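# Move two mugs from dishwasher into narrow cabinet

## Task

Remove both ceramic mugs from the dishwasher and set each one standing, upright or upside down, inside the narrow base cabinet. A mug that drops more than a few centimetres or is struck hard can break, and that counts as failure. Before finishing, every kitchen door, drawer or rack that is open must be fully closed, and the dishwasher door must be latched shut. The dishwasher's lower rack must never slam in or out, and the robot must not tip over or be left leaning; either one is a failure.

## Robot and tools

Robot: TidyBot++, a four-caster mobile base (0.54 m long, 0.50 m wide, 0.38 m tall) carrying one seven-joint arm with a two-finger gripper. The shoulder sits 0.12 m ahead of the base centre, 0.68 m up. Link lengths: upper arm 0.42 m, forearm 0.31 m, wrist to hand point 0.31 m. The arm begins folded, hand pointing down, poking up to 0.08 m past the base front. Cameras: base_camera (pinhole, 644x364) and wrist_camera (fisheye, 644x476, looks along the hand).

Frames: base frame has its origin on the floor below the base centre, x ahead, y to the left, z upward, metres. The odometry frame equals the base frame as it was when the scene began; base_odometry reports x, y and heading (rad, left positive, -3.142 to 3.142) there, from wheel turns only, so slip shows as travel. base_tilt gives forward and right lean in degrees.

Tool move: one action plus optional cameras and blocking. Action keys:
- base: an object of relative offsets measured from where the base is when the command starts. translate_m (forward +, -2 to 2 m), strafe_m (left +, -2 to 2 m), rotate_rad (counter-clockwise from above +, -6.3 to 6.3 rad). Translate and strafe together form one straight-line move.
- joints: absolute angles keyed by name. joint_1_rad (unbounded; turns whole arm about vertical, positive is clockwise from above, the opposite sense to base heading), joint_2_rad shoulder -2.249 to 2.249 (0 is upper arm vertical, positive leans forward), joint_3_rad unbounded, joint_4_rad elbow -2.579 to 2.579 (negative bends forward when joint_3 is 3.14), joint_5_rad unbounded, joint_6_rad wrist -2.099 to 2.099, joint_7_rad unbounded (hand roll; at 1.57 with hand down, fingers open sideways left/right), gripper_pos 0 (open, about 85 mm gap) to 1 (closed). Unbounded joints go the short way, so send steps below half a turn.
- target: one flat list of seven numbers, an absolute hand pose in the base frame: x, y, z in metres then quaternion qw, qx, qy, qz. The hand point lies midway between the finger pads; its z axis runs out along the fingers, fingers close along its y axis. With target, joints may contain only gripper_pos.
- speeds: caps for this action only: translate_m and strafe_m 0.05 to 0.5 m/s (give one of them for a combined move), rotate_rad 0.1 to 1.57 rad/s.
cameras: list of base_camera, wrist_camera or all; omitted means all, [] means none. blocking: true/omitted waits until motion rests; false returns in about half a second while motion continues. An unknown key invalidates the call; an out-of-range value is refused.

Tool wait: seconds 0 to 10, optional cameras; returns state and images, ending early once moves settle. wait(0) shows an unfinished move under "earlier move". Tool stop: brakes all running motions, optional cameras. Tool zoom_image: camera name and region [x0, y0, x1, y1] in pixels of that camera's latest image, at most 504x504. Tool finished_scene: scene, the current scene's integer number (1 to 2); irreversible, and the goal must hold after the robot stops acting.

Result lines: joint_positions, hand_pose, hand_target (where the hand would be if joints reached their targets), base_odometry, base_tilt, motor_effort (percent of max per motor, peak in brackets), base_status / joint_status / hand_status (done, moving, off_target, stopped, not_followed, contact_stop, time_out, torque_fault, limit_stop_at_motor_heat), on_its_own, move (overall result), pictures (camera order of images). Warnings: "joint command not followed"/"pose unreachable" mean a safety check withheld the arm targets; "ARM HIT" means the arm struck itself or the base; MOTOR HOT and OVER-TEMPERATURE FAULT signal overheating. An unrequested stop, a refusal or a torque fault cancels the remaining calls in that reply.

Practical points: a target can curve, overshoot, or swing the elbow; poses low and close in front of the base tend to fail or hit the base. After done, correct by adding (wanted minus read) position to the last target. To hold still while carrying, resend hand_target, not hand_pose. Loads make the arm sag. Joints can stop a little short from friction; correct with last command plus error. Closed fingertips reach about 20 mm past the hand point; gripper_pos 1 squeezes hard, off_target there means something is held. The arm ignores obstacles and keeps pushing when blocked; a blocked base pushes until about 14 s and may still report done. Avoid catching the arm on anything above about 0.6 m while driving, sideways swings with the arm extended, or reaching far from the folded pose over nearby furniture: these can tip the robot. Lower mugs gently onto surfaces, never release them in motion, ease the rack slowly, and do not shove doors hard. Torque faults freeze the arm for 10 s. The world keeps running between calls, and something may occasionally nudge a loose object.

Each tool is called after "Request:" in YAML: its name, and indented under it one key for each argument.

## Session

Request:
move:
  joints: {"joint_1_rad":0,"joint_2_rad":-0.3,"joint_3_rad":3.14,"joint_4_rad":-1.4,"joint_5_rad":0,"joint_6_rad":-0.8,"joint_7_rad":1.57}

Request:
move:
  base: {"rotate_rad": 1.2}

Request:
move:
  base: {"rotate_rad": 1.2}

Request:
move:
  base: {"rotate_rad": 1.2}

Request:
move:
  base: {"rotate_rad": 1.2}

Scene clock: 2.40 s.
move: done
base_odometry: x=+0.000 y=+0.000 heading=+0.000
base_tilt: forward=+0.3 right=-0.2
base_status: not commanded
joint_positions: joint_1_rad=-0.016 joint_2_rad=-0.327 joint_3_rad=+3.118 joint_4_rad=-1.421 joint_5_rad=+0.023 joint_6_rad=-0.839 joint_7_rad=+1.554 gripper_pos=+0.000
joint_status: all done
motor_effort: joint_1_rad=+0(1) joint_2_rad=-7(8) joint_3_rad=+0(1) joint_4_rad=+21(22) joint_5_rad=+0(1) joint_6_rad=+8(9) joint_7_rad=+0(2)
hand_pose: x=+0.5537 y=+0.0160 z=+1.1142 quat_wxyz=(-0.001, +0.823, +0.012, +0.568) (m; base frame)
hand_target: x=+0.5694 y=+0.0022 z=+1.1257 quat_wxyz=(+0.000, +0.813, +0.000, +0.582) (m; base frame)
hand_status: not commanded
pictures: base_camera, wrist_camera

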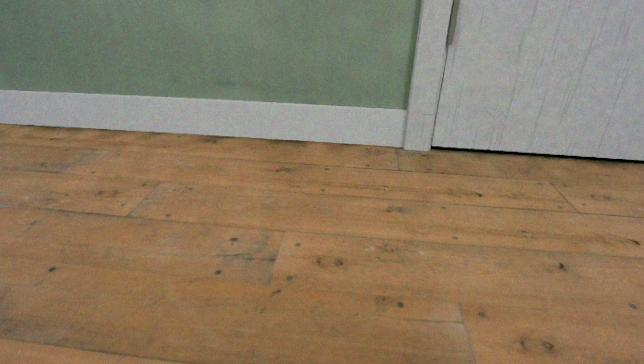

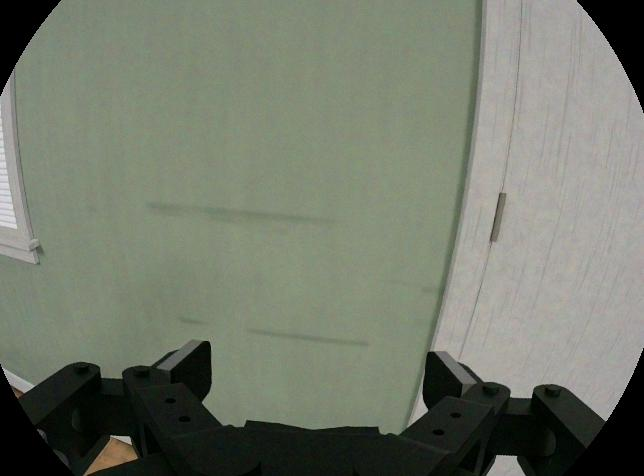

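Scene clock: 4.43 s.
move: done
base_odometry: x=+0.000 y=+0.000 heading=+1.200
base_tilt: forward=+0.2 right=-0.2
base_status: done
joint_positions: joint_1_rad=-0.016 joint_2_rad=-0.316 joint_3_rad=+3.127 joint_4_rad=-1.421 joint_5_rad=+0.023 joint_6_rad=-0.837 joint_7_rad=+1.554 gripper_pos=+0.000
joint_status: not commanded
motor_effort: joint_1_rad=+0(1) joint_2_rad=-7(9) joint_3_rad=+0(2) joint_4_rad=+20(21) joint_5_rad=+0(1) joint_6_rad=+9(9) joint_7_rad=+0(1)
hand_pose: x=+0.5589 y=+0.0115 z=+1.1098 quat_wxyz=(+0.000, +0.826, +0.008, +0.564) (m; base frame)
hand_target: x=+0.5694 y=+0.0022 z=+1.1257 quat_wxyz=(+0.000, +0.813, +0.000, +0.582) (m; base frame)
hand_status: not commanded
pictures: base_camera, wrist_camera

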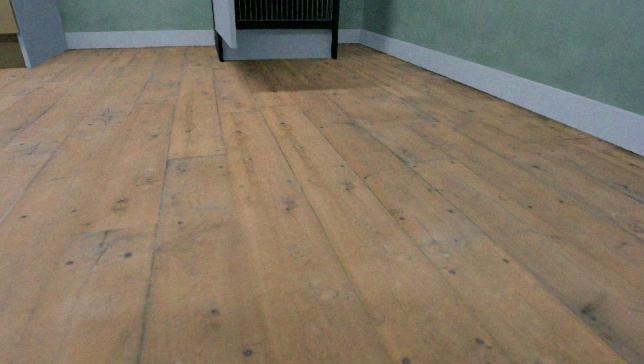

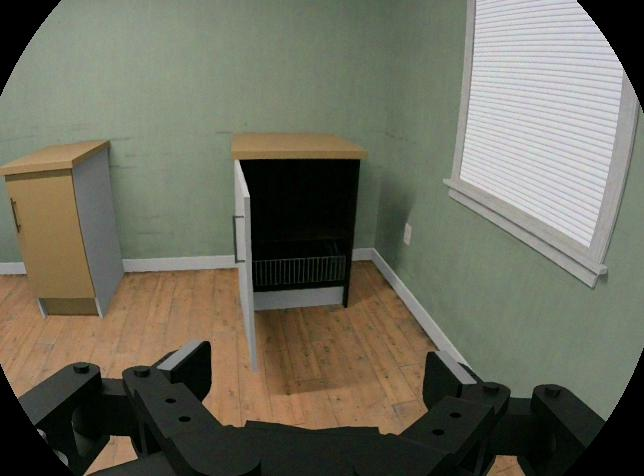

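Scene clock: 6.47 s.
move: done
base_odometry: x=+0.000 y=+0.000 heading=+2.400
base_tilt: forward=+0.2 right=-0.2
base_status: done
joint_positions: joint_1_rad=-0.016 joint_2_rad=-0.315 joint_3_rad=+3.130 joint_4_rad=-1.421 joint_5_rad=+0.023 joint_6_rad=-0.837 joint_7_rad=+1.554 gripper_pos=+0.000
joint_status: not commanded
motor_effort: joint_1_rad=+0(1) joint_2_rad=-7(9) joint_3_rad=+0(2) joint_4_rad=+20(22) joint_5_rad=+0(1) joint_6_rad=+8(9) joint_7_rad=+0(1)
hand_pose: x=+0.5594 y=+0.0095 z=+1.1095 quat_wxyz=(+0.000, +0.826, +0.007, +0.564) (m; base frame)
hand_target: x=+0.5694 y=+0.0022 z=+1.1257 quat_wxyz=(+0.000, +0.813, +0.000, +0.582) (m; base frame)
hand_status: not commanded
pictures: base_camera, wrist_camera

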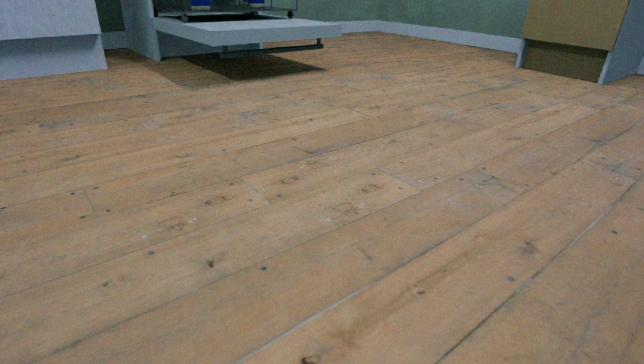

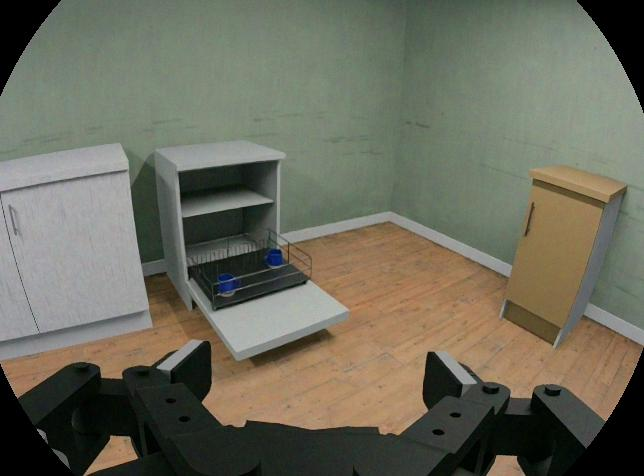

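Scene clock: 8.50 s.
move: done
base_odometry: x=+0.000 y=+0.000 heading=-2.684
base_tilt: forward=+0.2 right=-0.2
base_status: done
joint_positions: joint_1_rad=-0.015 joint_2_rad=-0.315 joint_3_rad=+3.132 joint_4_rad=-1.421 joint_5_rad=+0.023 joint_6_rad=-0.837 joint_7_rad=+1.554 gripper_pos=+0.000
joint_status: not commanded
motor_effort: joint_1_rad=+0(2) joint_2_rad=-7(9) joint_3_rad=+0(2) joint_4_rad=+21(22) joint_5_rad=-1(1) joint_6_rad=+8(9) joint_7_rad=+0(1)
hand_pose: x=+0.5597 y=+0.0084 z=+1.1094 quat_wxyz=(+0.001, +0.826, +0.006, +0.564) (m; base frame)
hand_target: x=+0.5694 y=+0.0022 z=+1.1257 quat_wxyz=(+0.000, +0.813, +0.000, +0.582) (m; base frame)
hand_status: not commanded
pictures: base_camera, wrist_camera

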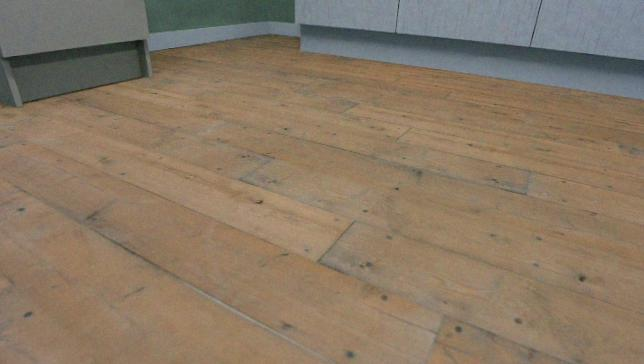

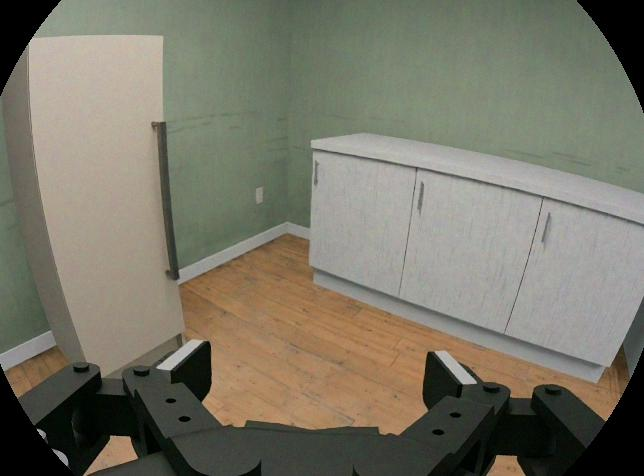

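Scene clock: 10.53 s.
move: done
base_odometry: x=+0.000 y=+0.000 heading=-1.484
base_tilt: forward=+0.3 right=-0.2
base_status: done
joint_positions: joint_1_rad=-0.015 joint_2_rad=-0.314 joint_3_rad=+3.133 joint_4_rad=-1.421 joint_5_rad=+0.023 joint_6_rad=-0.836 joint_7_rad=+1.554 gripper_pos=+0.000
joint_status: not commanded
motor_effort: joint_1_rad=+0(2) joint_2_rad=-7(9) joint_3_rad=+0(2) joint_4_rad=+20(21) joint_5_rad=-1(1) joint_6_rad=+8(9) joint_7_rad=+0(1)
hand_pose: x=+0.5599 y=+0.0077 z=+1.1093 quat_wxyz=(+0.001, +0.826, +0.005, +0.564) (m; base frame)
hand_target: x=+0.5694 y=+0.0022 z=+1.1257 quat_wxyz=(+0.000, +0.813, +0.000, +0.582) (m; base frame)
hand_status: not commanded
pictures: base_camera, wrist_camera

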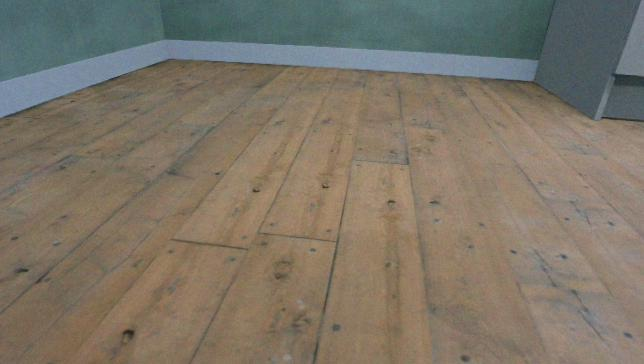

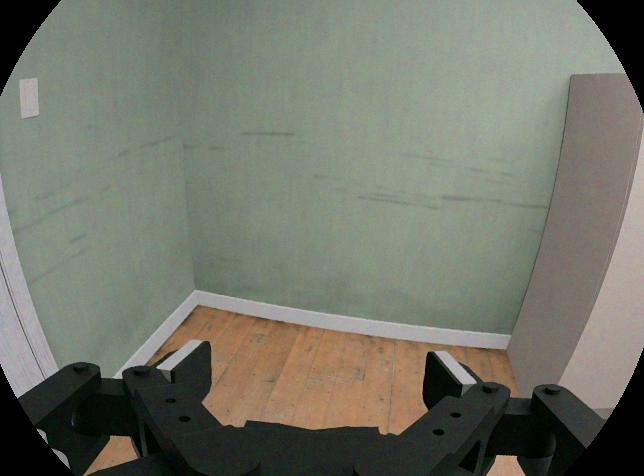

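Request:
move:
  base: {"rotate_rad": -1.91}
  joints: {"joint_6_rad":-1.0}

Request:
move:
  base: {"translate_m": 0.75, "strafe_m": -0.75}

Request:
zoom_image:
  camera: "wrist_camera"
  region: [160, 60, 500, 380]

Scene clock: 19.97 s.
move: done
base_odometry: x=+0.000 y=+0.000 heading=+2.889
base_tilt: forward=+0.3 right=-0.2
base_status: done
joint_positions: joint_1_rad=-0.014 joint_2_rad=-0.312 joint_3_rad=+3.135 joint_4_rad=-1.414 joint_5_rad=+0.023 joint_6_rad=-0.989 joint_7_rad=+1.554 gripper_pos=+0.000
joint_status: all done
motor_effort: joint_1_rad=+0(1) joint_2_rad=-7(9) joint_3_rad=+0(2) joint_4_rad=+20(23) joint_5_rad=+0(1) joint_6_rad=+7(9) joint_7_rad=-1(1)
hand_pose: x=+0.5403 y=+0.0045 z=+1.0694 quat_wxyz=(+0.003, +0.865, +0.002, +0.501) (m; base frame)
hand_target: x=+0.5435 y=+0.0022 z=+1.0692 quat_wxyz=(+0.000, +0.867, +0.000, +0.498) (m; base frame)
hand_status: not commanded
pictures: base_camera, wrist_camera

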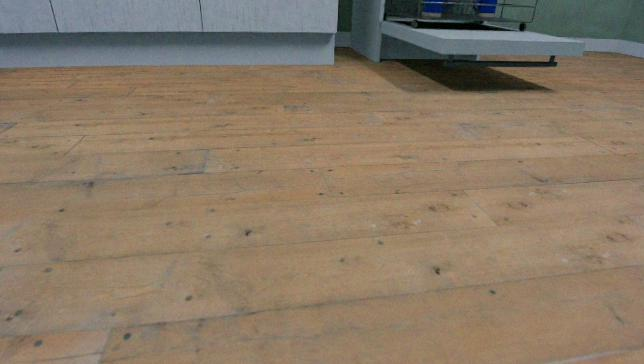

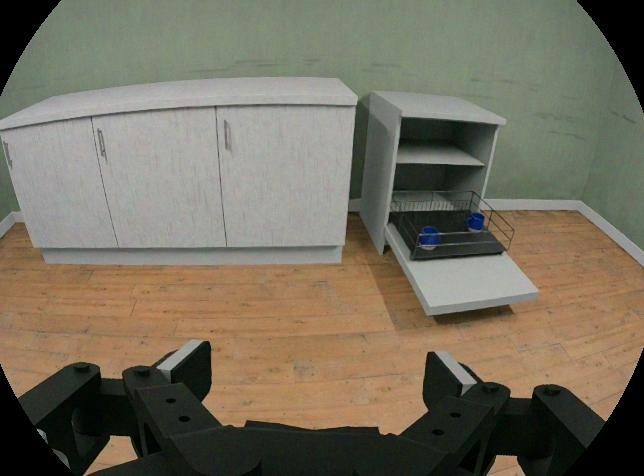

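Scene clock: 23.30 s.
move: done
base_odometry: x=-0.539 y=+0.914 heading=+2.889
base_tilt: forward=+0.2 right=-0.2
base_status: done
joint_positions: joint_1_rad=-0.014 joint_2_rad=-0.307 joint_3_rad=+3.136 joint_4_rad=-1.414 joint_5_rad=+0.023 joint_6_rad=-0.989 joint_7_rad=+1.554 gripper_pos=+0.000
joint_status: not commanded
motor_effort: joint_1_rad=+0(1) joint_2_rad=-7(11) joint_3_rad=+0(3) joint_4_rad=+20(21) joint_5_rad=-1(1) joint_6_rad=+8(8) joint_7_rad=+0(1)
hand_pose: x=+0.5421 y=+0.0042 z=+1.0674 quat_wxyz=(+0.003, +0.866, +0.002, +0.499) (m; base frame)
hand_target: x=+0.5435 y=+0.0022 z=+1.0692 quat_wxyz=(+0.000, +0.867, +0.000, +0.498) (m; base frame)
hand_status: not commanded
pictures: base_camera, wrist_camera

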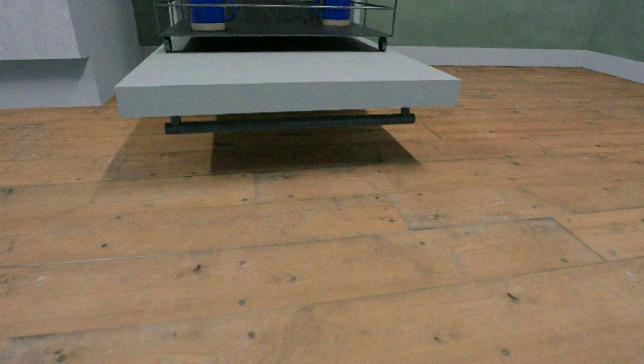

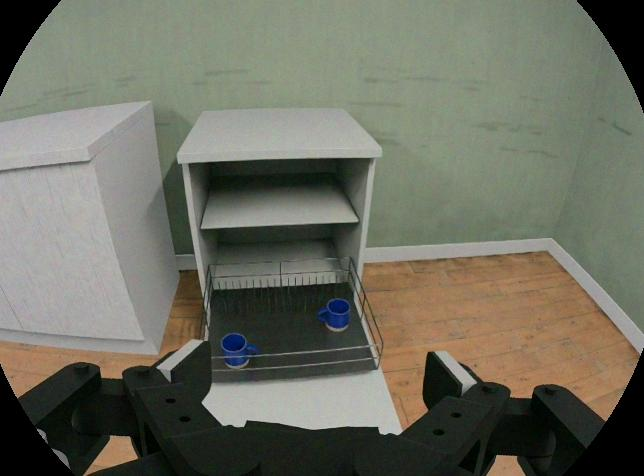

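Scaled by 1.482.

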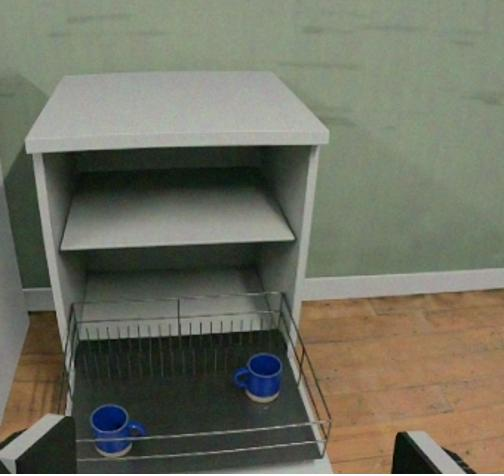

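Request:
move:
  base: {"rotate_rad": -1.55}

Scene clock: 33.57 s.
move: done
base_odometry: x=-0.539 y=+0.914 heading=+1.340
base_tilt: forward=+0.2 right=-0.2
base_status: done
joint_positions: joint_1_rad=-0.013 joint_2_rad=-0.307 joint_3_rad=+3.138 joint_4_rad=-1.414 joint_5_rad=+0.023 joint_6_rad=-0.989 joint_7_rad=+1.554 gripper_pos=+0.000
joint_status: not commanded
motor_effort: joint_1_rad=+0(1) joint_2_rad=-7(10) joint_3_rad=+0(2) joint_4_rad=+21(21) joint_5_rad=-1(1) joint_6_rad=+8(8) joint_7_rad=-1(1)
hand_pose: x=+0.5421 y=+0.0028 z=+1.0674 quat_wxyz=(+0.003, +0.866, +0.001, +0.499) (m; base frame)
hand_target: x=+0.5435 y=+0.0022 z=+1.0692 quat_wxyz=(+0.000, +0.867, +0.000, +0.498) (m; base frame)
hand_status: not commanded
pictures: base_camera, wrist_camera

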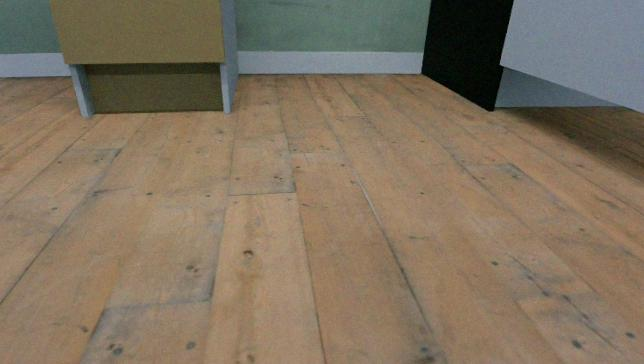

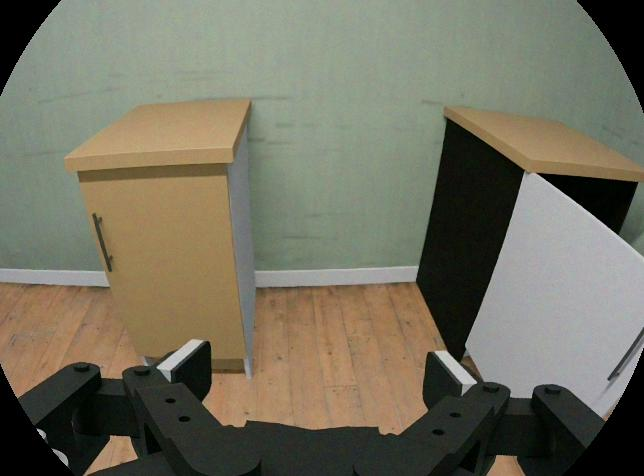

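Request:
move:
  base: {"strafe_m": 0.67, "translate_m": 0.25}
  joints: {"joint_2_rad":0.90,"joint_4_rad":-2.107,"joint_6_rad":1.446}

Scene clock: 44.17 s.
move: time_out
base_odometry: x=-1.133 y=+1.310 heading=+1.341
base_tilt: forward=+0.3 right=-0.2
base_status: translate_m time_out (by the wheels' count: +0.249 of +0.250); strafe_m time_out (by the wheels' count: +0.669 of +0.670)
joint_positions: joint_1_rad=-0.006 joint_2_rad=+0.896 joint_3_rad=+3.140 joint_4_rad=-2.087 joint_5_rad=+0.021 joint_6_rad=+1.407 joint_7_rad=+1.554 gripper_pos=+0.000
joint_status: all done
motor_effort: joint_1_rad=+0(10) joint_2_rad=-36(40) joint_3_rad=-1(9) joint_4_rad=+9(24) joint_5_rad=-1(2) joint_6_rad=+9(10) joint_7_rad=-1(1)
hand_pose: x=+0.8083 y=+0.0131 z=+0.6325 quat_wxyz=(-0.015, +0.709, +0.005, +0.705) (m; base frame)
hand_target: x=+0.8020 y=+0.0021 z=+0.6349 quat_wxyz=(-0.001, +0.704, +0.000, +0.711) (m; base frame)
hand_status: not commanded
pictures: base_camera, wrist_camera

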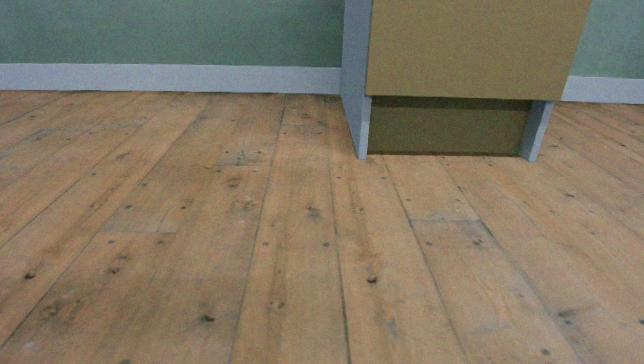

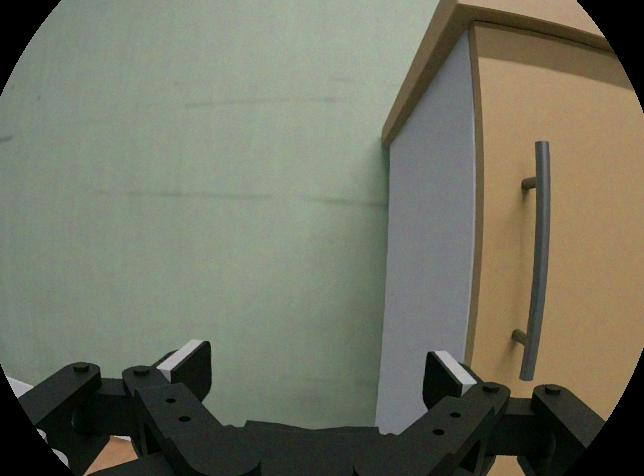

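Request:
move:
  base: {"strafe_m": -0.15}
  speeds: {"strafe_m": 0.15}

Scene clock: 48.33 s.
move: done
base_odometry: x=-0.987 y=+1.276 heading=+1.341
base_tilt: forward=+0.3 right=-0.2
base_status: done
joint_positions: joint_1_rad=-0.004 joint_2_rad=+0.897 joint_3_rad=+3.140 joint_4_rad=-2.087 joint_5_rad=+0.021 joint_6_rad=+1.409 joint_7_rad=+1.554 gripper_pos=+0.000
joint_status: not commanded
motor_effort: joint_1_rad=+0(4) joint_2_rad=-36(36) joint_3_rad=-1(3) joint_4_rad=+8(9) joint_5_rad=-1(1) joint_6_rad=+9(9) joint_7_rad=+0(1)
hand_pose: x=+0.8083 y=+0.0116 z=+0.6329 quat_wxyz=(-0.015, +0.708, +0.004, +0.706) (m; base frame)
hand_target: x=+0.8020 y=+0.0021 z=+0.6349 quat_wxyz=(-0.001, +0.704, +0.000, +0.711) (m; base frame)
hand_status: not commanded
pictures: base_camera, wrist_camera

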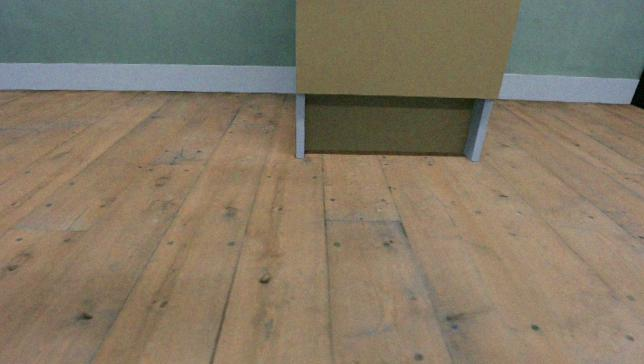

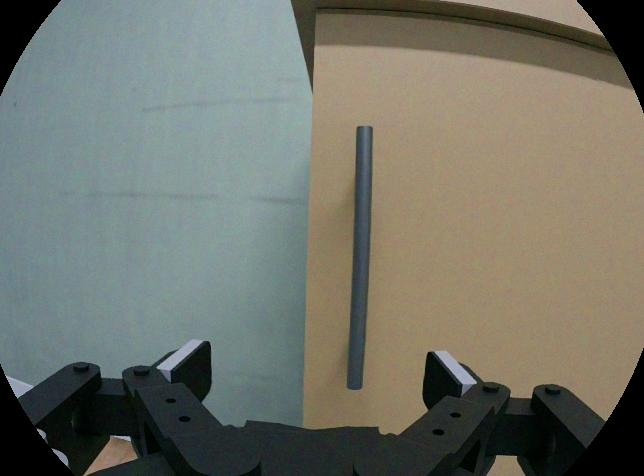

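Request:
move:
  base: {"strafe_m": -0.034, "translate_m": 0.12}
  speeds: {"translate_m": 0.1}

Scene clock: 52.07 s.
move: done
base_odometry: x=-0.926 y=+1.385 heading=+1.341
base_tilt: forward=+0.3 right=-0.2
base_status: done
joint_positions: joint_1_rad=-0.004 joint_2_rad=+0.897 joint_3_rad=+3.140 joint_4_rad=-2.091 joint_5_rad=+0.021 joint_6_rad=+1.410 joint_7_rad=+1.554 gripper_pos=+0.000
joint_status: not commanded
motor_effort: joint_1_rad=+0(1) joint_2_rad=-36(37) joint_3_rad=-1(1) joint_4_rad=+8(9) joint_5_rad=-1(1) joint_6_rad=+9(9) joint_7_rad=-1(1)
hand_pose: x=+0.8071 y=+0.0116 z=+0.6316 quat_wxyz=(-0.015, +0.709, +0.004, +0.705) (m; base frame)
hand_target: x=+0.8020 y=+0.0021 z=+0.6349 quat_wxyz=(-0.001, +0.704, +0.000, +0.711) (m; base frame)
hand_status: not commanded
pictures: base_camera, wrist_camera

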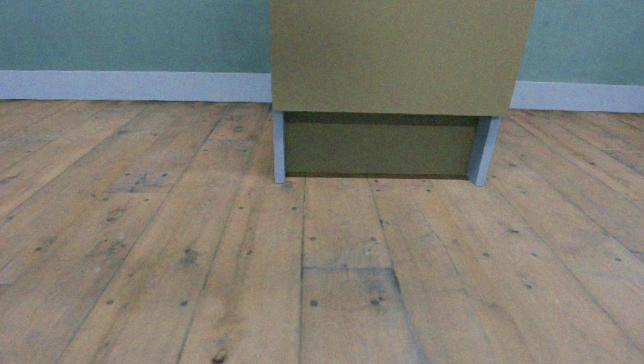

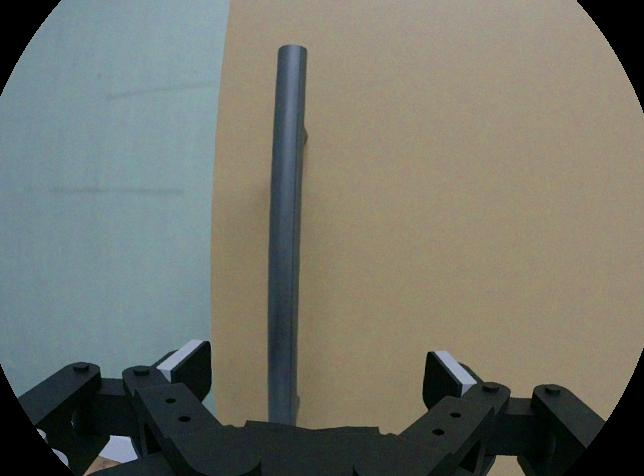

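Request:
move:
  base: {"strafe_m": 0.015, "translate_m": 0.035}
  speeds: {"translate_m": 0.06}
  cameras: ["wrist_camera"]

Request:
move:
  joints: {"gripper_pos":0.6}
  cameras: ["wrist_camera"]

Scene clock: 54.17 s.
move: done
base_odometry: x=-0.933 y=+1.422 heading=+1.341
base_tilt: forward=+0.3 right=-0.2
base_status: done
joint_positions: joint_1_rad=-0.004 joint_2_rad=+0.898 joint_3_rad=+3.140 joint_4_rad=-2.106 joint_5_rad=+0.020 joint_6_rad=+1.417 joint_7_rad=+1.554 gripper_pos=+0.000
joint_status: not commanded
motor_effort: joint_1_rad=+0(4) joint_2_rad=-36(37) joint_3_rad=-1(3) joint_4_rad=+7(16) joint_5_rad=-1(3) joint_6_rad=+9(9) joint_7_rad=+0(1)
hand_pose: x=+0.8025 y=+0.0110 z=+0.6279 quat_wxyz=(-0.014, +0.713, +0.003, +0.701) (m; base frame)
hand_target: x=+0.8020 y=+0.0021 z=+0.6349 quat_wxyz=(-0.001, +0.704, +0.000, +0.711) (m; base frame)
hand_status: not commanded
pictures: wrist_camera

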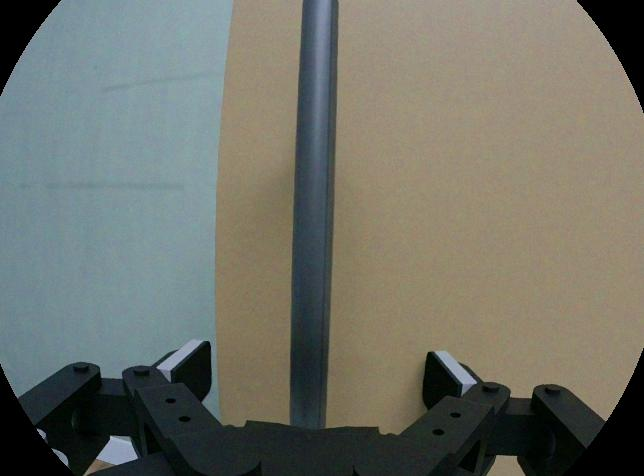

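Scene clock: 55.03 s.
move: done
base_odometry: x=-0.933 y=+1.422 heading=+1.341
base_tilt: forward=+0.3 right=-0.2
base_status: not commanded
joint_positions: joint_1_rad=+0.000 joint_2_rad=+0.898 joint_3_rad=+3.140 joint_4_rad=-2.137 joint_5_rad=+0.019 joint_6_rad=+1.419 joint_7_rad=+1.554 gripper_pos=+0.599
joint_status: all done
motor_effort: joint_1_rad=-4(5) joint_2_rad=-35(36) joint_3_rad=-3(4) joint_4_rad=+15(18) joint_5_rad=+2(3) joint_6_rad=+9(9) joint_7_rad=+0(1)
hand_pose: x=+0.7925 y=+0.0079 z=+0.6175 quat_wxyz=(-0.013, +0.723, +0.001, +0.691) (m; base frame)
hand_target: x=+0.8020 y=+0.0021 z=+0.6349 quat_wxyz=(-0.001, +0.704, +0.000, +0.711) (m; base frame)
hand_status: not commanded
pictures: wrist_camera

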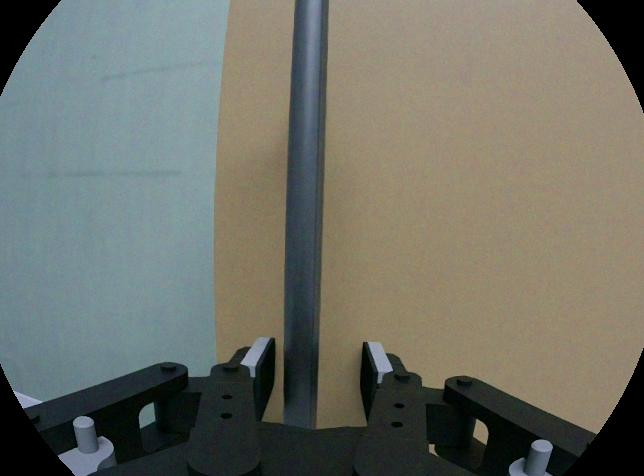

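Request:
move:
  base: {"translate_m": -0.015}
  speeds: {"translate_m": 0.05}
  joints: {"gripper_pos":0.9}
  cameras: ["wrist_camera"]

Scene clock: 56.70 s.
move: done
base_odometry: x=-0.936 y=+1.408 heading=+1.340
base_tilt: forward=+0.3 right=-0.2
base_status: done
joint_positions: joint_1_rad=-0.005 joint_2_rad=+0.899 joint_3_rad=+3.138 joint_4_rad=-2.111 joint_5_rad=+0.020 joint_6_rad=+1.419 joint_7_rad=+1.554 gripper_pos=+0.886
joint_status: all done
motor_effort: joint_1_rad=+1(4) joint_2_rad=-36(38) joint_3_rad=+0(3) joint_4_rad=+7(15) joint_5_rad=-1(5) joint_6_rad=+9(11) joint_7_rad=-1(1)
hand_pose: x=+0.8005 y=+0.0128 z=+0.6260 quat_wxyz=(-0.016, +0.714, +0.004, +0.700) (m; base frame)
hand_target: x=+0.8020 y=+0.0021 z=+0.6349 quat_wxyz=(-0.001, +0.704, +0.000, +0.711) (m; base frame)
hand_status: not commanded
pictures: wrist_camera

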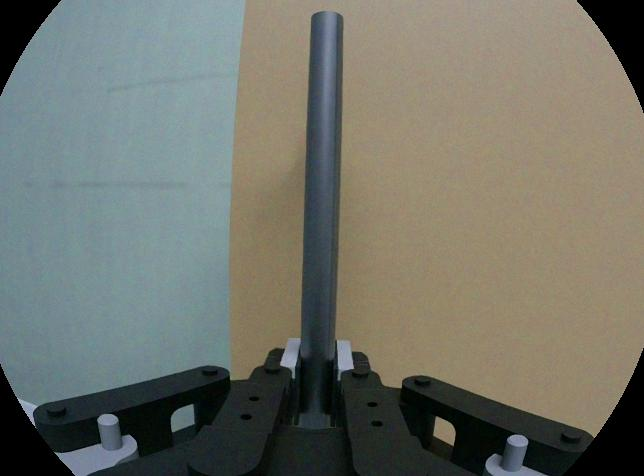

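Request:
move:
  base: {"translate_m": -0.16, "strafe_m": -0.03}
  speeds: {"translate_m": 0.08}

Scene clock: 60.47 s.
move: done
base_odometry: x=-0.943 y=+1.245 heading=+1.340
base_tilt: forward=+0.3 right=-0.2
base_status: done
joint_positions: joint_1_rad=+0.021 joint_2_rad=+0.900 joint_3_rad=+3.148 joint_4_rad=-2.110 joint_5_rad=+0.019 joint_6_rad=+1.420 joint_7_rad=+1.554 gripper_pos=+0.886
joint_status: not commanded
motor_effort: joint_1_rad=-5(9) joint_2_rad=-35(38) joint_3_rad=-5(7) joint_4_rad=+6(8) joint_5_rad=+3(5) joint_6_rad=+9(11) joint_7_rad=-1(1)
hand_pose: x=+0.8010 y=-0.0098 z=+0.6259 quat_wxyz=(-0.001, +0.714, -0.005, +0.700) (m; base frame)
hand_target: x=+0.8020 y=+0.0021 z=+0.6349 quat_wxyz=(-0.001, +0.704, +0.000, +0.711) (m; base frame)
hand_status: not commanded
pictures: base_camera, wrist_camera

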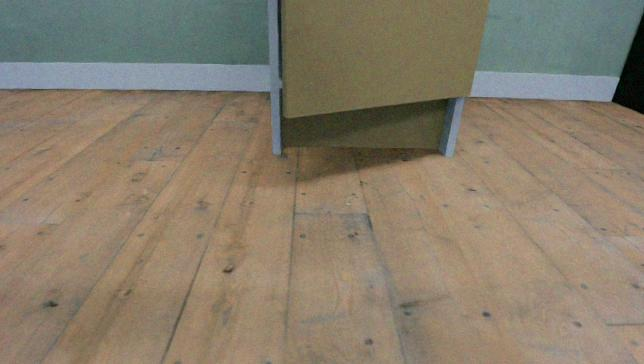

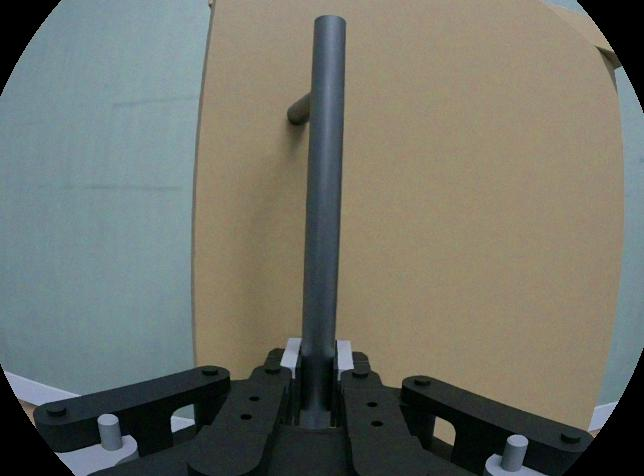

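Request:
move:
  base: {"translate_m": -0.10, "strafe_m": -0.07}
  speeds: {"translate_m": 0.08}

Request:
move:
  joints: {"gripper_pos":0.3}
  cameras: ["wrist_camera"]

Request:
move:
  base: {"translate_m": -0.12}
  speeds: {"translate_m": 0.1}

Scene clock: 65.57 s.
move: done
base_odometry: x=-0.898 y=+1.131 heading=+1.340
base_tilt: forward=+0.3 right=-0.2
base_status: done
joint_positions: joint_1_rad=+0.032 joint_2_rad=+0.902 joint_3_rad=+3.155 joint_4_rad=-2.105 joint_5_rad=+0.013 joint_6_rad=+1.420 joint_7_rad=+1.554 gripper_pos=+0.886
joint_status: not commanded
motor_effort: joint_1_rad=-7(11) joint_2_rad=-37(38) joint_3_rad=-6(8) joint_4_rad=+4(7) joint_5_rad=+4(7) joint_6_rad=+10(12) joint_7_rad=+0(1)
hand_pose: x=+0.8024 y=-0.0227 z=+0.6261 quat_wxyz=(+0.008, +0.713, -0.011, +0.701) (m; base frame)
hand_target: x=+0.8020 y=+0.0021 z=+0.6349 quat_wxyz=(-0.001, +0.704, +0.000, +0.711) (m; base frame)
hand_status: not commanded
pictures: base_camera, wrist_camera

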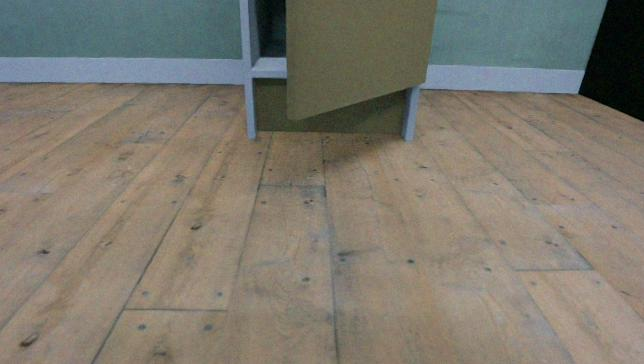

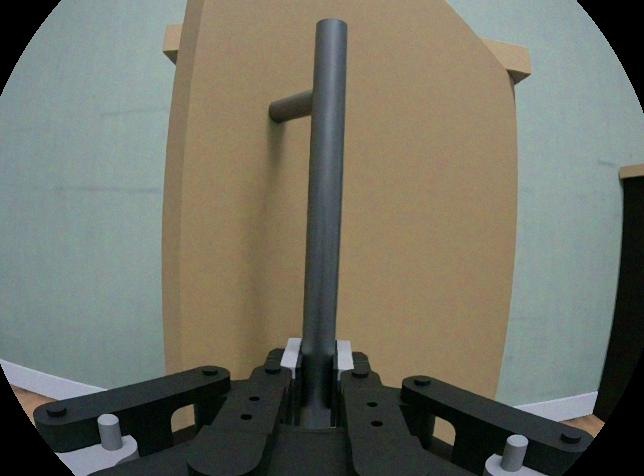

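Scene clock: 66.43 s.
move: done
base_odometry: x=-0.898 y=+1.131 heading=+1.340
base_tilt: forward=+0.3 right=-0.2
base_status: not commanded
joint_positions: joint_1_rad=+0.012 joint_2_rad=+0.902 joint_3_rad=+3.150 joint_4_rad=-2.107 joint_5_rad=+0.013 joint_6_rad=+1.421 joint_7_rad=+1.554 gripper_pos=+0.300
joint_status: all done
motor_effort: joint_1_rad=+0(8) joint_2_rad=-36(37) joint_3_rad=-1(6) joint_4_rad=+7(9) joint_5_rad=-1(4) joint_6_rad=+9(11) joint_7_rad=+0(1)
hand_pose: x=+0.8020 y=-0.0070 z=+0.6255 quat_wxyz=(-0.001, +0.713, -0.005, +0.701) (m; base frame)
hand_target: x=+0.8020 y=+0.0021 z=+0.6349 quat_wxyz=(-0.001, +0.704, +0.000, +0.711) (m; base frame)
hand_status: not commanded
pictures: wrist_camera

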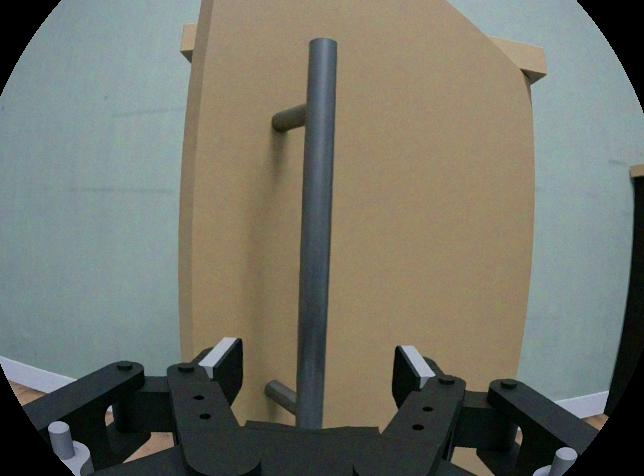

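Scene clock: 68.20 s.
move: done
base_odometry: x=-0.925 y=+1.014 heading=+1.340
base_tilt: forward=+0.3 right=-0.2
base_status: done
joint_positions: joint_1_rad=+0.012 joint_2_rad=+0.902 joint_3_rad=+3.150 joint_4_rad=-2.107 joint_5_rad=+0.013 joint_6_rad=+1.421 joint_7_rad=+1.554 gripper_pos=+0.300
joint_status: not commanded
motor_effort: joint_1_rad=+0(1) joint_2_rad=-36(37) joint_3_rad=-1(1) joint_4_rad=+8(9) joint_5_rad=-1(1) joint_6_rad=+9(9) joint_7_rad=+0(1)
hand_pose: x=+0.8020 y=-0.0070 z=+0.6255 quat_wxyz=(-0.001, +0.713, -0.005, +0.701) (m; base frame)
hand_target: x=+0.8020 y=+0.0021 z=+0.6349 quat_wxyz=(-0.001, +0.704, +0.000, +0.711) (m; base frame)
hand_status: not commanded
pictures: base_camera, wrist_camera

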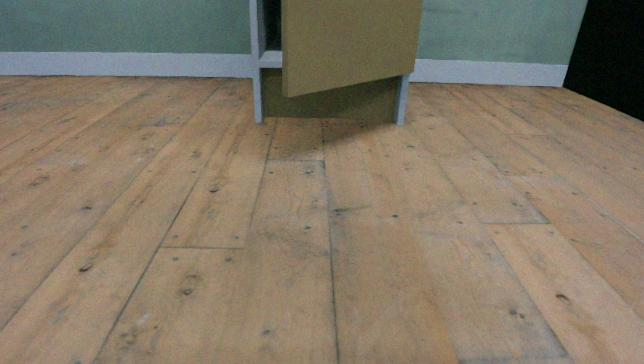

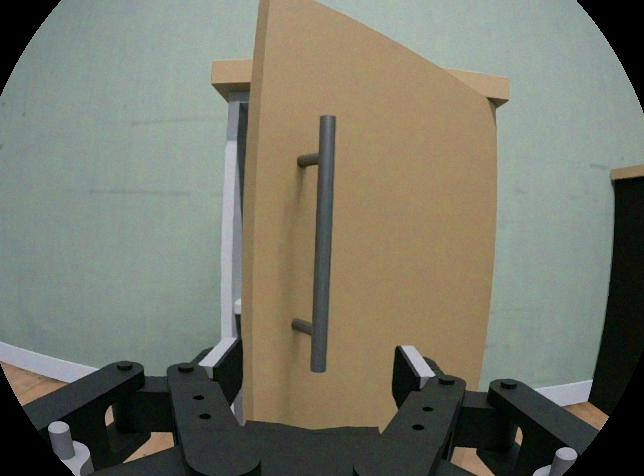

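Request:
move:
  base: {"strafe_m": 0.145}
  joints: {"gripper_pos":1.0}
  speeds: {"strafe_m": 0.2}

Scene clock: 71.50 s.
move: done
base_odometry: x=-1.067 y=+1.047 heading=+1.341
base_tilt: forward=+0.3 right=-0.2
base_status: done
joint_positions: joint_1_rad=+0.007 joint_2_rad=+0.902 joint_3_rad=+3.150 joint_4_rad=-2.107 joint_5_rad=+0.013 joint_6_rad=+1.421 joint_7_rad=+1.554 gripper_pos=+0.999
joint_status: all done
motor_effort: joint_1_rad=+0(4) joint_2_rad=-36(36) joint_3_rad=-1(3) joint_4_rad=+8(8) joint_5_rad=-1(2) joint_6_rad=+9(9) joint_7_rad=+0(1)
hand_pose: x=+0.8020 y=-0.0032 z=+0.6255 quat_wxyz=(-0.003, +0.713, -0.003, +0.701) (m; base frame)
hand_target: x=+0.8020 y=+0.0021 z=+0.6349 quat_wxyz=(-0.001, +0.704, +0.000, +0.711) (m; base frame)
hand_status: not commanded
pictures: base_camera, wrist_camera

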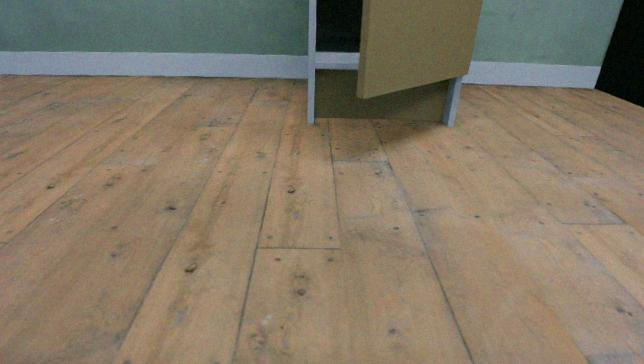

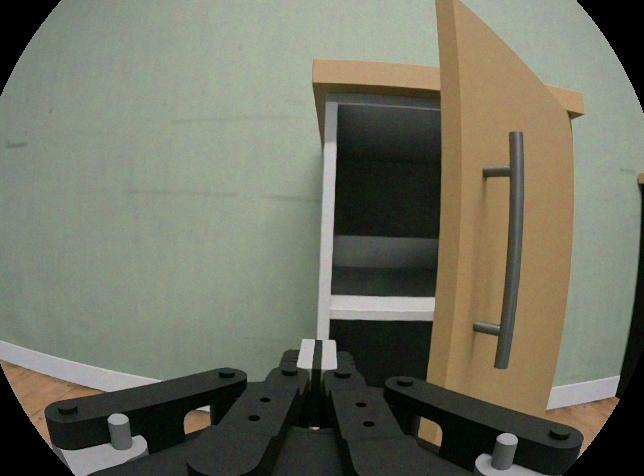

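Request:
move:
  base: {"translate_m": 0.17}
  speeds: {"translate_m": 0.15}
  cameras: ["wrist_camera"]

Request:
move:
  base: {"strafe_m": -0.2}
  speeds: {"strafe_m": 0.1}

Scene clock: 74.50 s.
move: done
base_odometry: x=-1.028 y=+1.213 heading=+1.341
base_tilt: forward=+0.3 right=-0.2
base_status: done
joint_positions: joint_1_rad=+0.007 joint_2_rad=+0.902 joint_3_rad=+3.150 joint_4_rad=-2.107 joint_5_rad=+0.013 joint_6_rad=+1.421 joint_7_rad=+1.554 gripper_pos=+0.999
joint_status: not commanded
motor_effort: joint_1_rad=+0(1) joint_2_rad=-36(37) joint_3_rad=-1(1) joint_4_rad=+8(9) joint_5_rad=-1(1) joint_6_rad=+9(9) joint_7_rad=+0(1)
hand_pose: x=+0.8020 y=-0.0032 z=+0.6255 quat_wxyz=(-0.003, +0.713, -0.003, +0.701) (m; base frame)
hand_target: x=+0.8020 y=+0.0021 z=+0.6349 quat_wxyz=(-0.001, +0.704, +0.000, +0.711) (m; base frame)
hand_status: not commanded
pictures: wrist_camera

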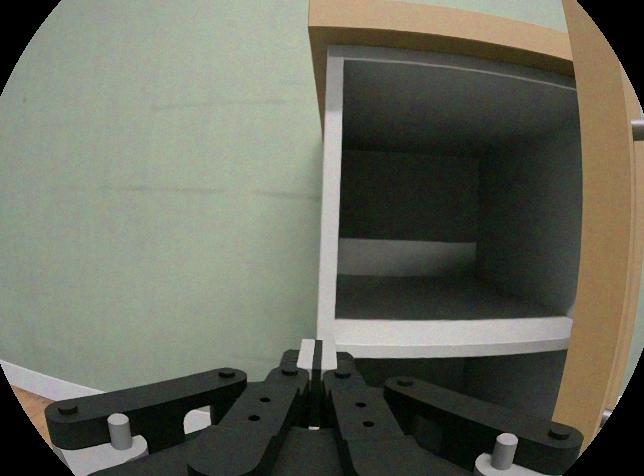

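Scene clock: 77.03 s.
move: done
base_odometry: x=-0.833 y=+1.168 heading=+1.341
base_tilt: forward=+0.2 right=-0.2
base_status: done
joint_positions: joint_1_rad=-0.112 joint_2_rad=+0.902 joint_3_rad=+3.072 joint_4_rad=-2.127 joint_5_rad=+0.047 joint_6_rad=+1.428 joint_7_rad=+1.554 gripper_pos=+0.999
joint_status: not commanded
motor_effort: joint_1_rad=+22(26) joint_2_rad=-34(36) joint_3_rad=+14(16) joint_4_rad=+15(16) joint_5_rad=-15(18) joint_6_rad=+8(9) joint_7_rad=-1(1)
hand_pose: x=+0.7836 y=+0.1233 z=+0.6230 quat_wxyz=(-0.094, +0.715, +0.049, +0.691) (m; base frame)
hand_target: x=+0.8020 y=+0.0021 z=+0.6349 quat_wxyz=(-0.001, +0.704, +0.000, +0.711) (m; base frame)
hand_status: not commanded
pictures: base_camera, wrist_camera

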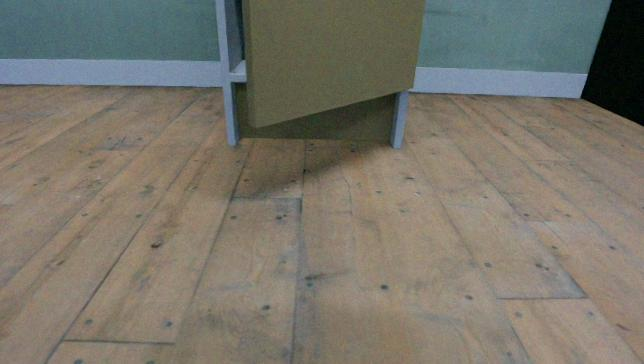

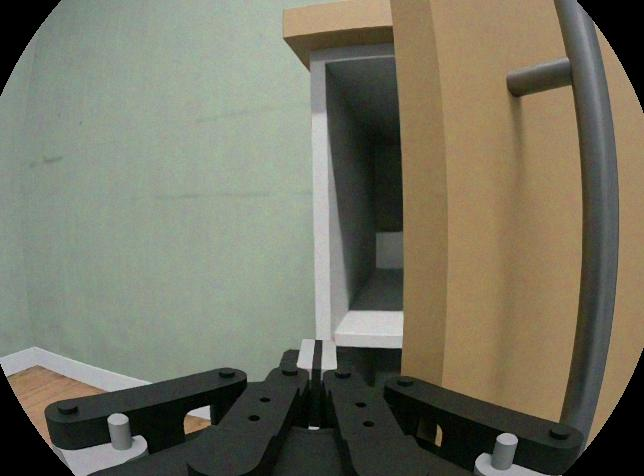

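Request:
move:
  base: {"strafe_m": 0.17}
  speeds: {"strafe_m": 0.15}
  cameras: ["wrist_camera"]

Request:
move:
  base: {"translate_m": 0.1}
  speeds: {"translate_m": 0.1}
  cameras: ["wrist_camera"]

Scene clock: 80.60 s.
move: done
base_odometry: x=-0.999 y=+1.206 heading=+1.341
base_tilt: forward=+0.3 right=-0.2
base_status: done
joint_positions: joint_1_rad=-0.012 joint_2_rad=+0.902 joint_3_rad=+3.127 joint_4_rad=-2.126 joint_5_rad=+0.035 joint_6_rad=+1.428 joint_7_rad=+1.554 gripper_pos=+0.999
joint_status: not commanded
motor_effort: joint_1_rad=+0(21) joint_2_rad=-35(36) joint_3_rad=-1(13) joint_4_rad=+8(15) joint_5_rad=-1(15) joint_6_rad=+9(10) joint_7_rad=+0(1)
hand_pose: x=+0.7952 y=+0.0272 z=+0.6215 quat_wxyz=(-0.028, +0.717, +0.011, +0.696) (m; base frame)
hand_target: x=+0.8020 y=+0.0021 z=+0.6349 quat_wxyz=(-0.001, +0.704, +0.000, +0.711) (m; base frame)
hand_status: not commanded
pictures: wrist_camera

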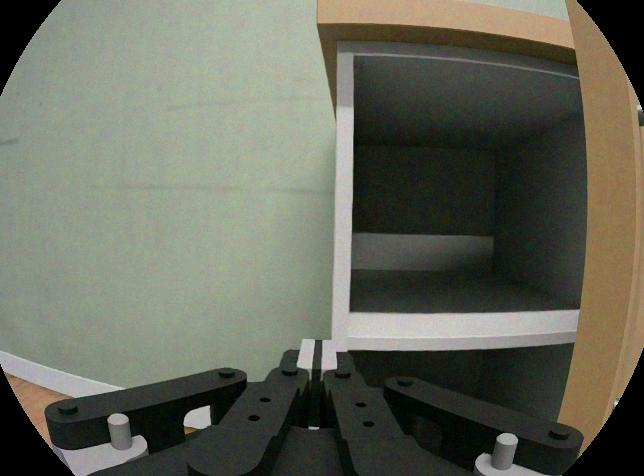

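Scene clock: 82.17 s.
move: done
base_odometry: x=-0.976 y=+1.304 heading=+1.341
base_tilt: forward=+0.3 right=-0.2
base_status: done
joint_positions: joint_1_rad=-0.012 joint_2_rad=+0.902 joint_3_rad=+3.127 joint_4_rad=-2.123 joint_5_rad=+0.035 joint_6_rad=+1.428 joint_7_rad=+1.554 gripper_pos=+0.999
joint_status: not commanded
motor_effort: joint_1_rad=+0(1) joint_2_rad=-35(37) joint_3_rad=-1(1) joint_4_rad=+8(9) joint_5_rad=-1(1) joint_6_rad=+9(10) joint_7_rad=+0(1)
hand_pose: x=+0.7961 y=+0.0272 z=+0.6223 quat_wxyz=(-0.028, +0.716, +0.011, +0.697) (m; base frame)
hand_target: x=+0.8020 y=+0.0021 z=+0.6349 quat_wxyz=(-0.001, +0.704, +0.000, +0.711) (m; base frame)
hand_status: not commanded
pictures: wrist_camera

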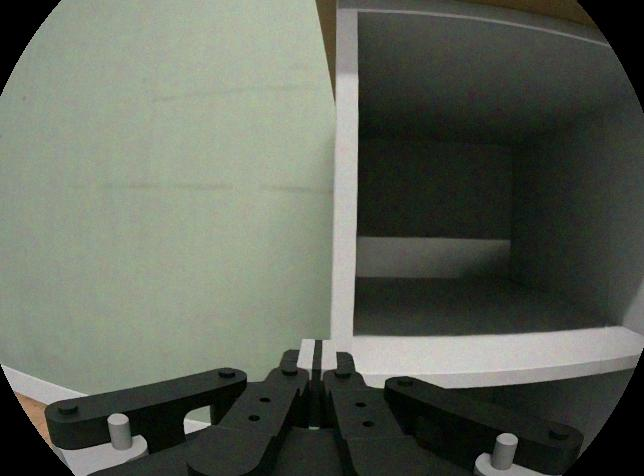

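Request:
move:
  base: {"strafe_m": -0.16}
  speeds: {"strafe_m": 0.1}

Scene clock: 84.77 s.
move: done
base_odometry: x=-0.821 y=+1.268 heading=+1.342
base_tilt: forward=+0.2 right=-0.2
base_status: done
joint_positions: joint_1_rad=-0.136 joint_2_rad=+0.902 joint_3_rad=+3.066 joint_4_rad=-2.137 joint_5_rad=+0.038 joint_6_rad=+1.440 joint_7_rad=+1.562 gripper_pos=+0.999
joint_status: not commanded
motor_effort: joint_1_rad=+27(30) joint_2_rad=-31(36) joint_3_rad=+15(17) joint_4_rad=+16(17) joint_5_rad=-13(15) joint_6_rad=+5(9) joint_7_rad=-6(7)
hand_pose: x=+0.7775 y=+0.1391 z=+0.6236 quat_wxyz=(-0.100, +0.713, +0.057, +0.691) (m; base frame)
hand_target: x=+0.8020 y=+0.0021 z=+0.6349 quat_wxyz=(-0.001, +0.704, +0.000, +0.711) (m; base frame)
hand_status: not commanded
pictures: base_camera, wrist_camera

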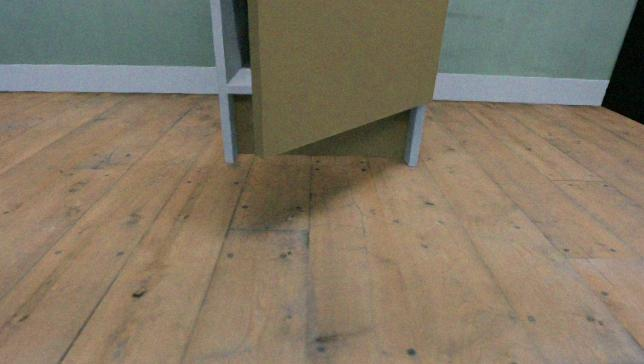

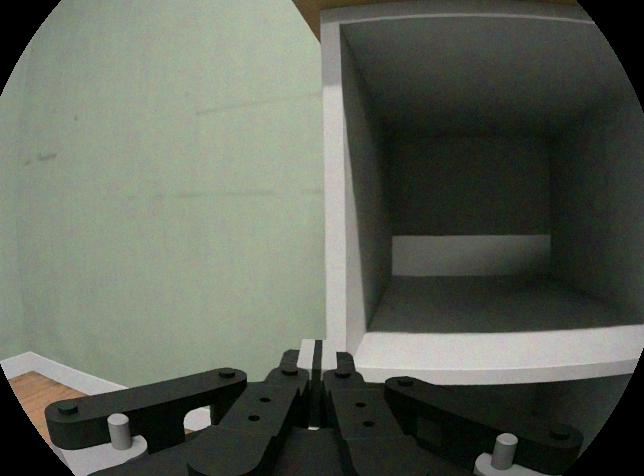

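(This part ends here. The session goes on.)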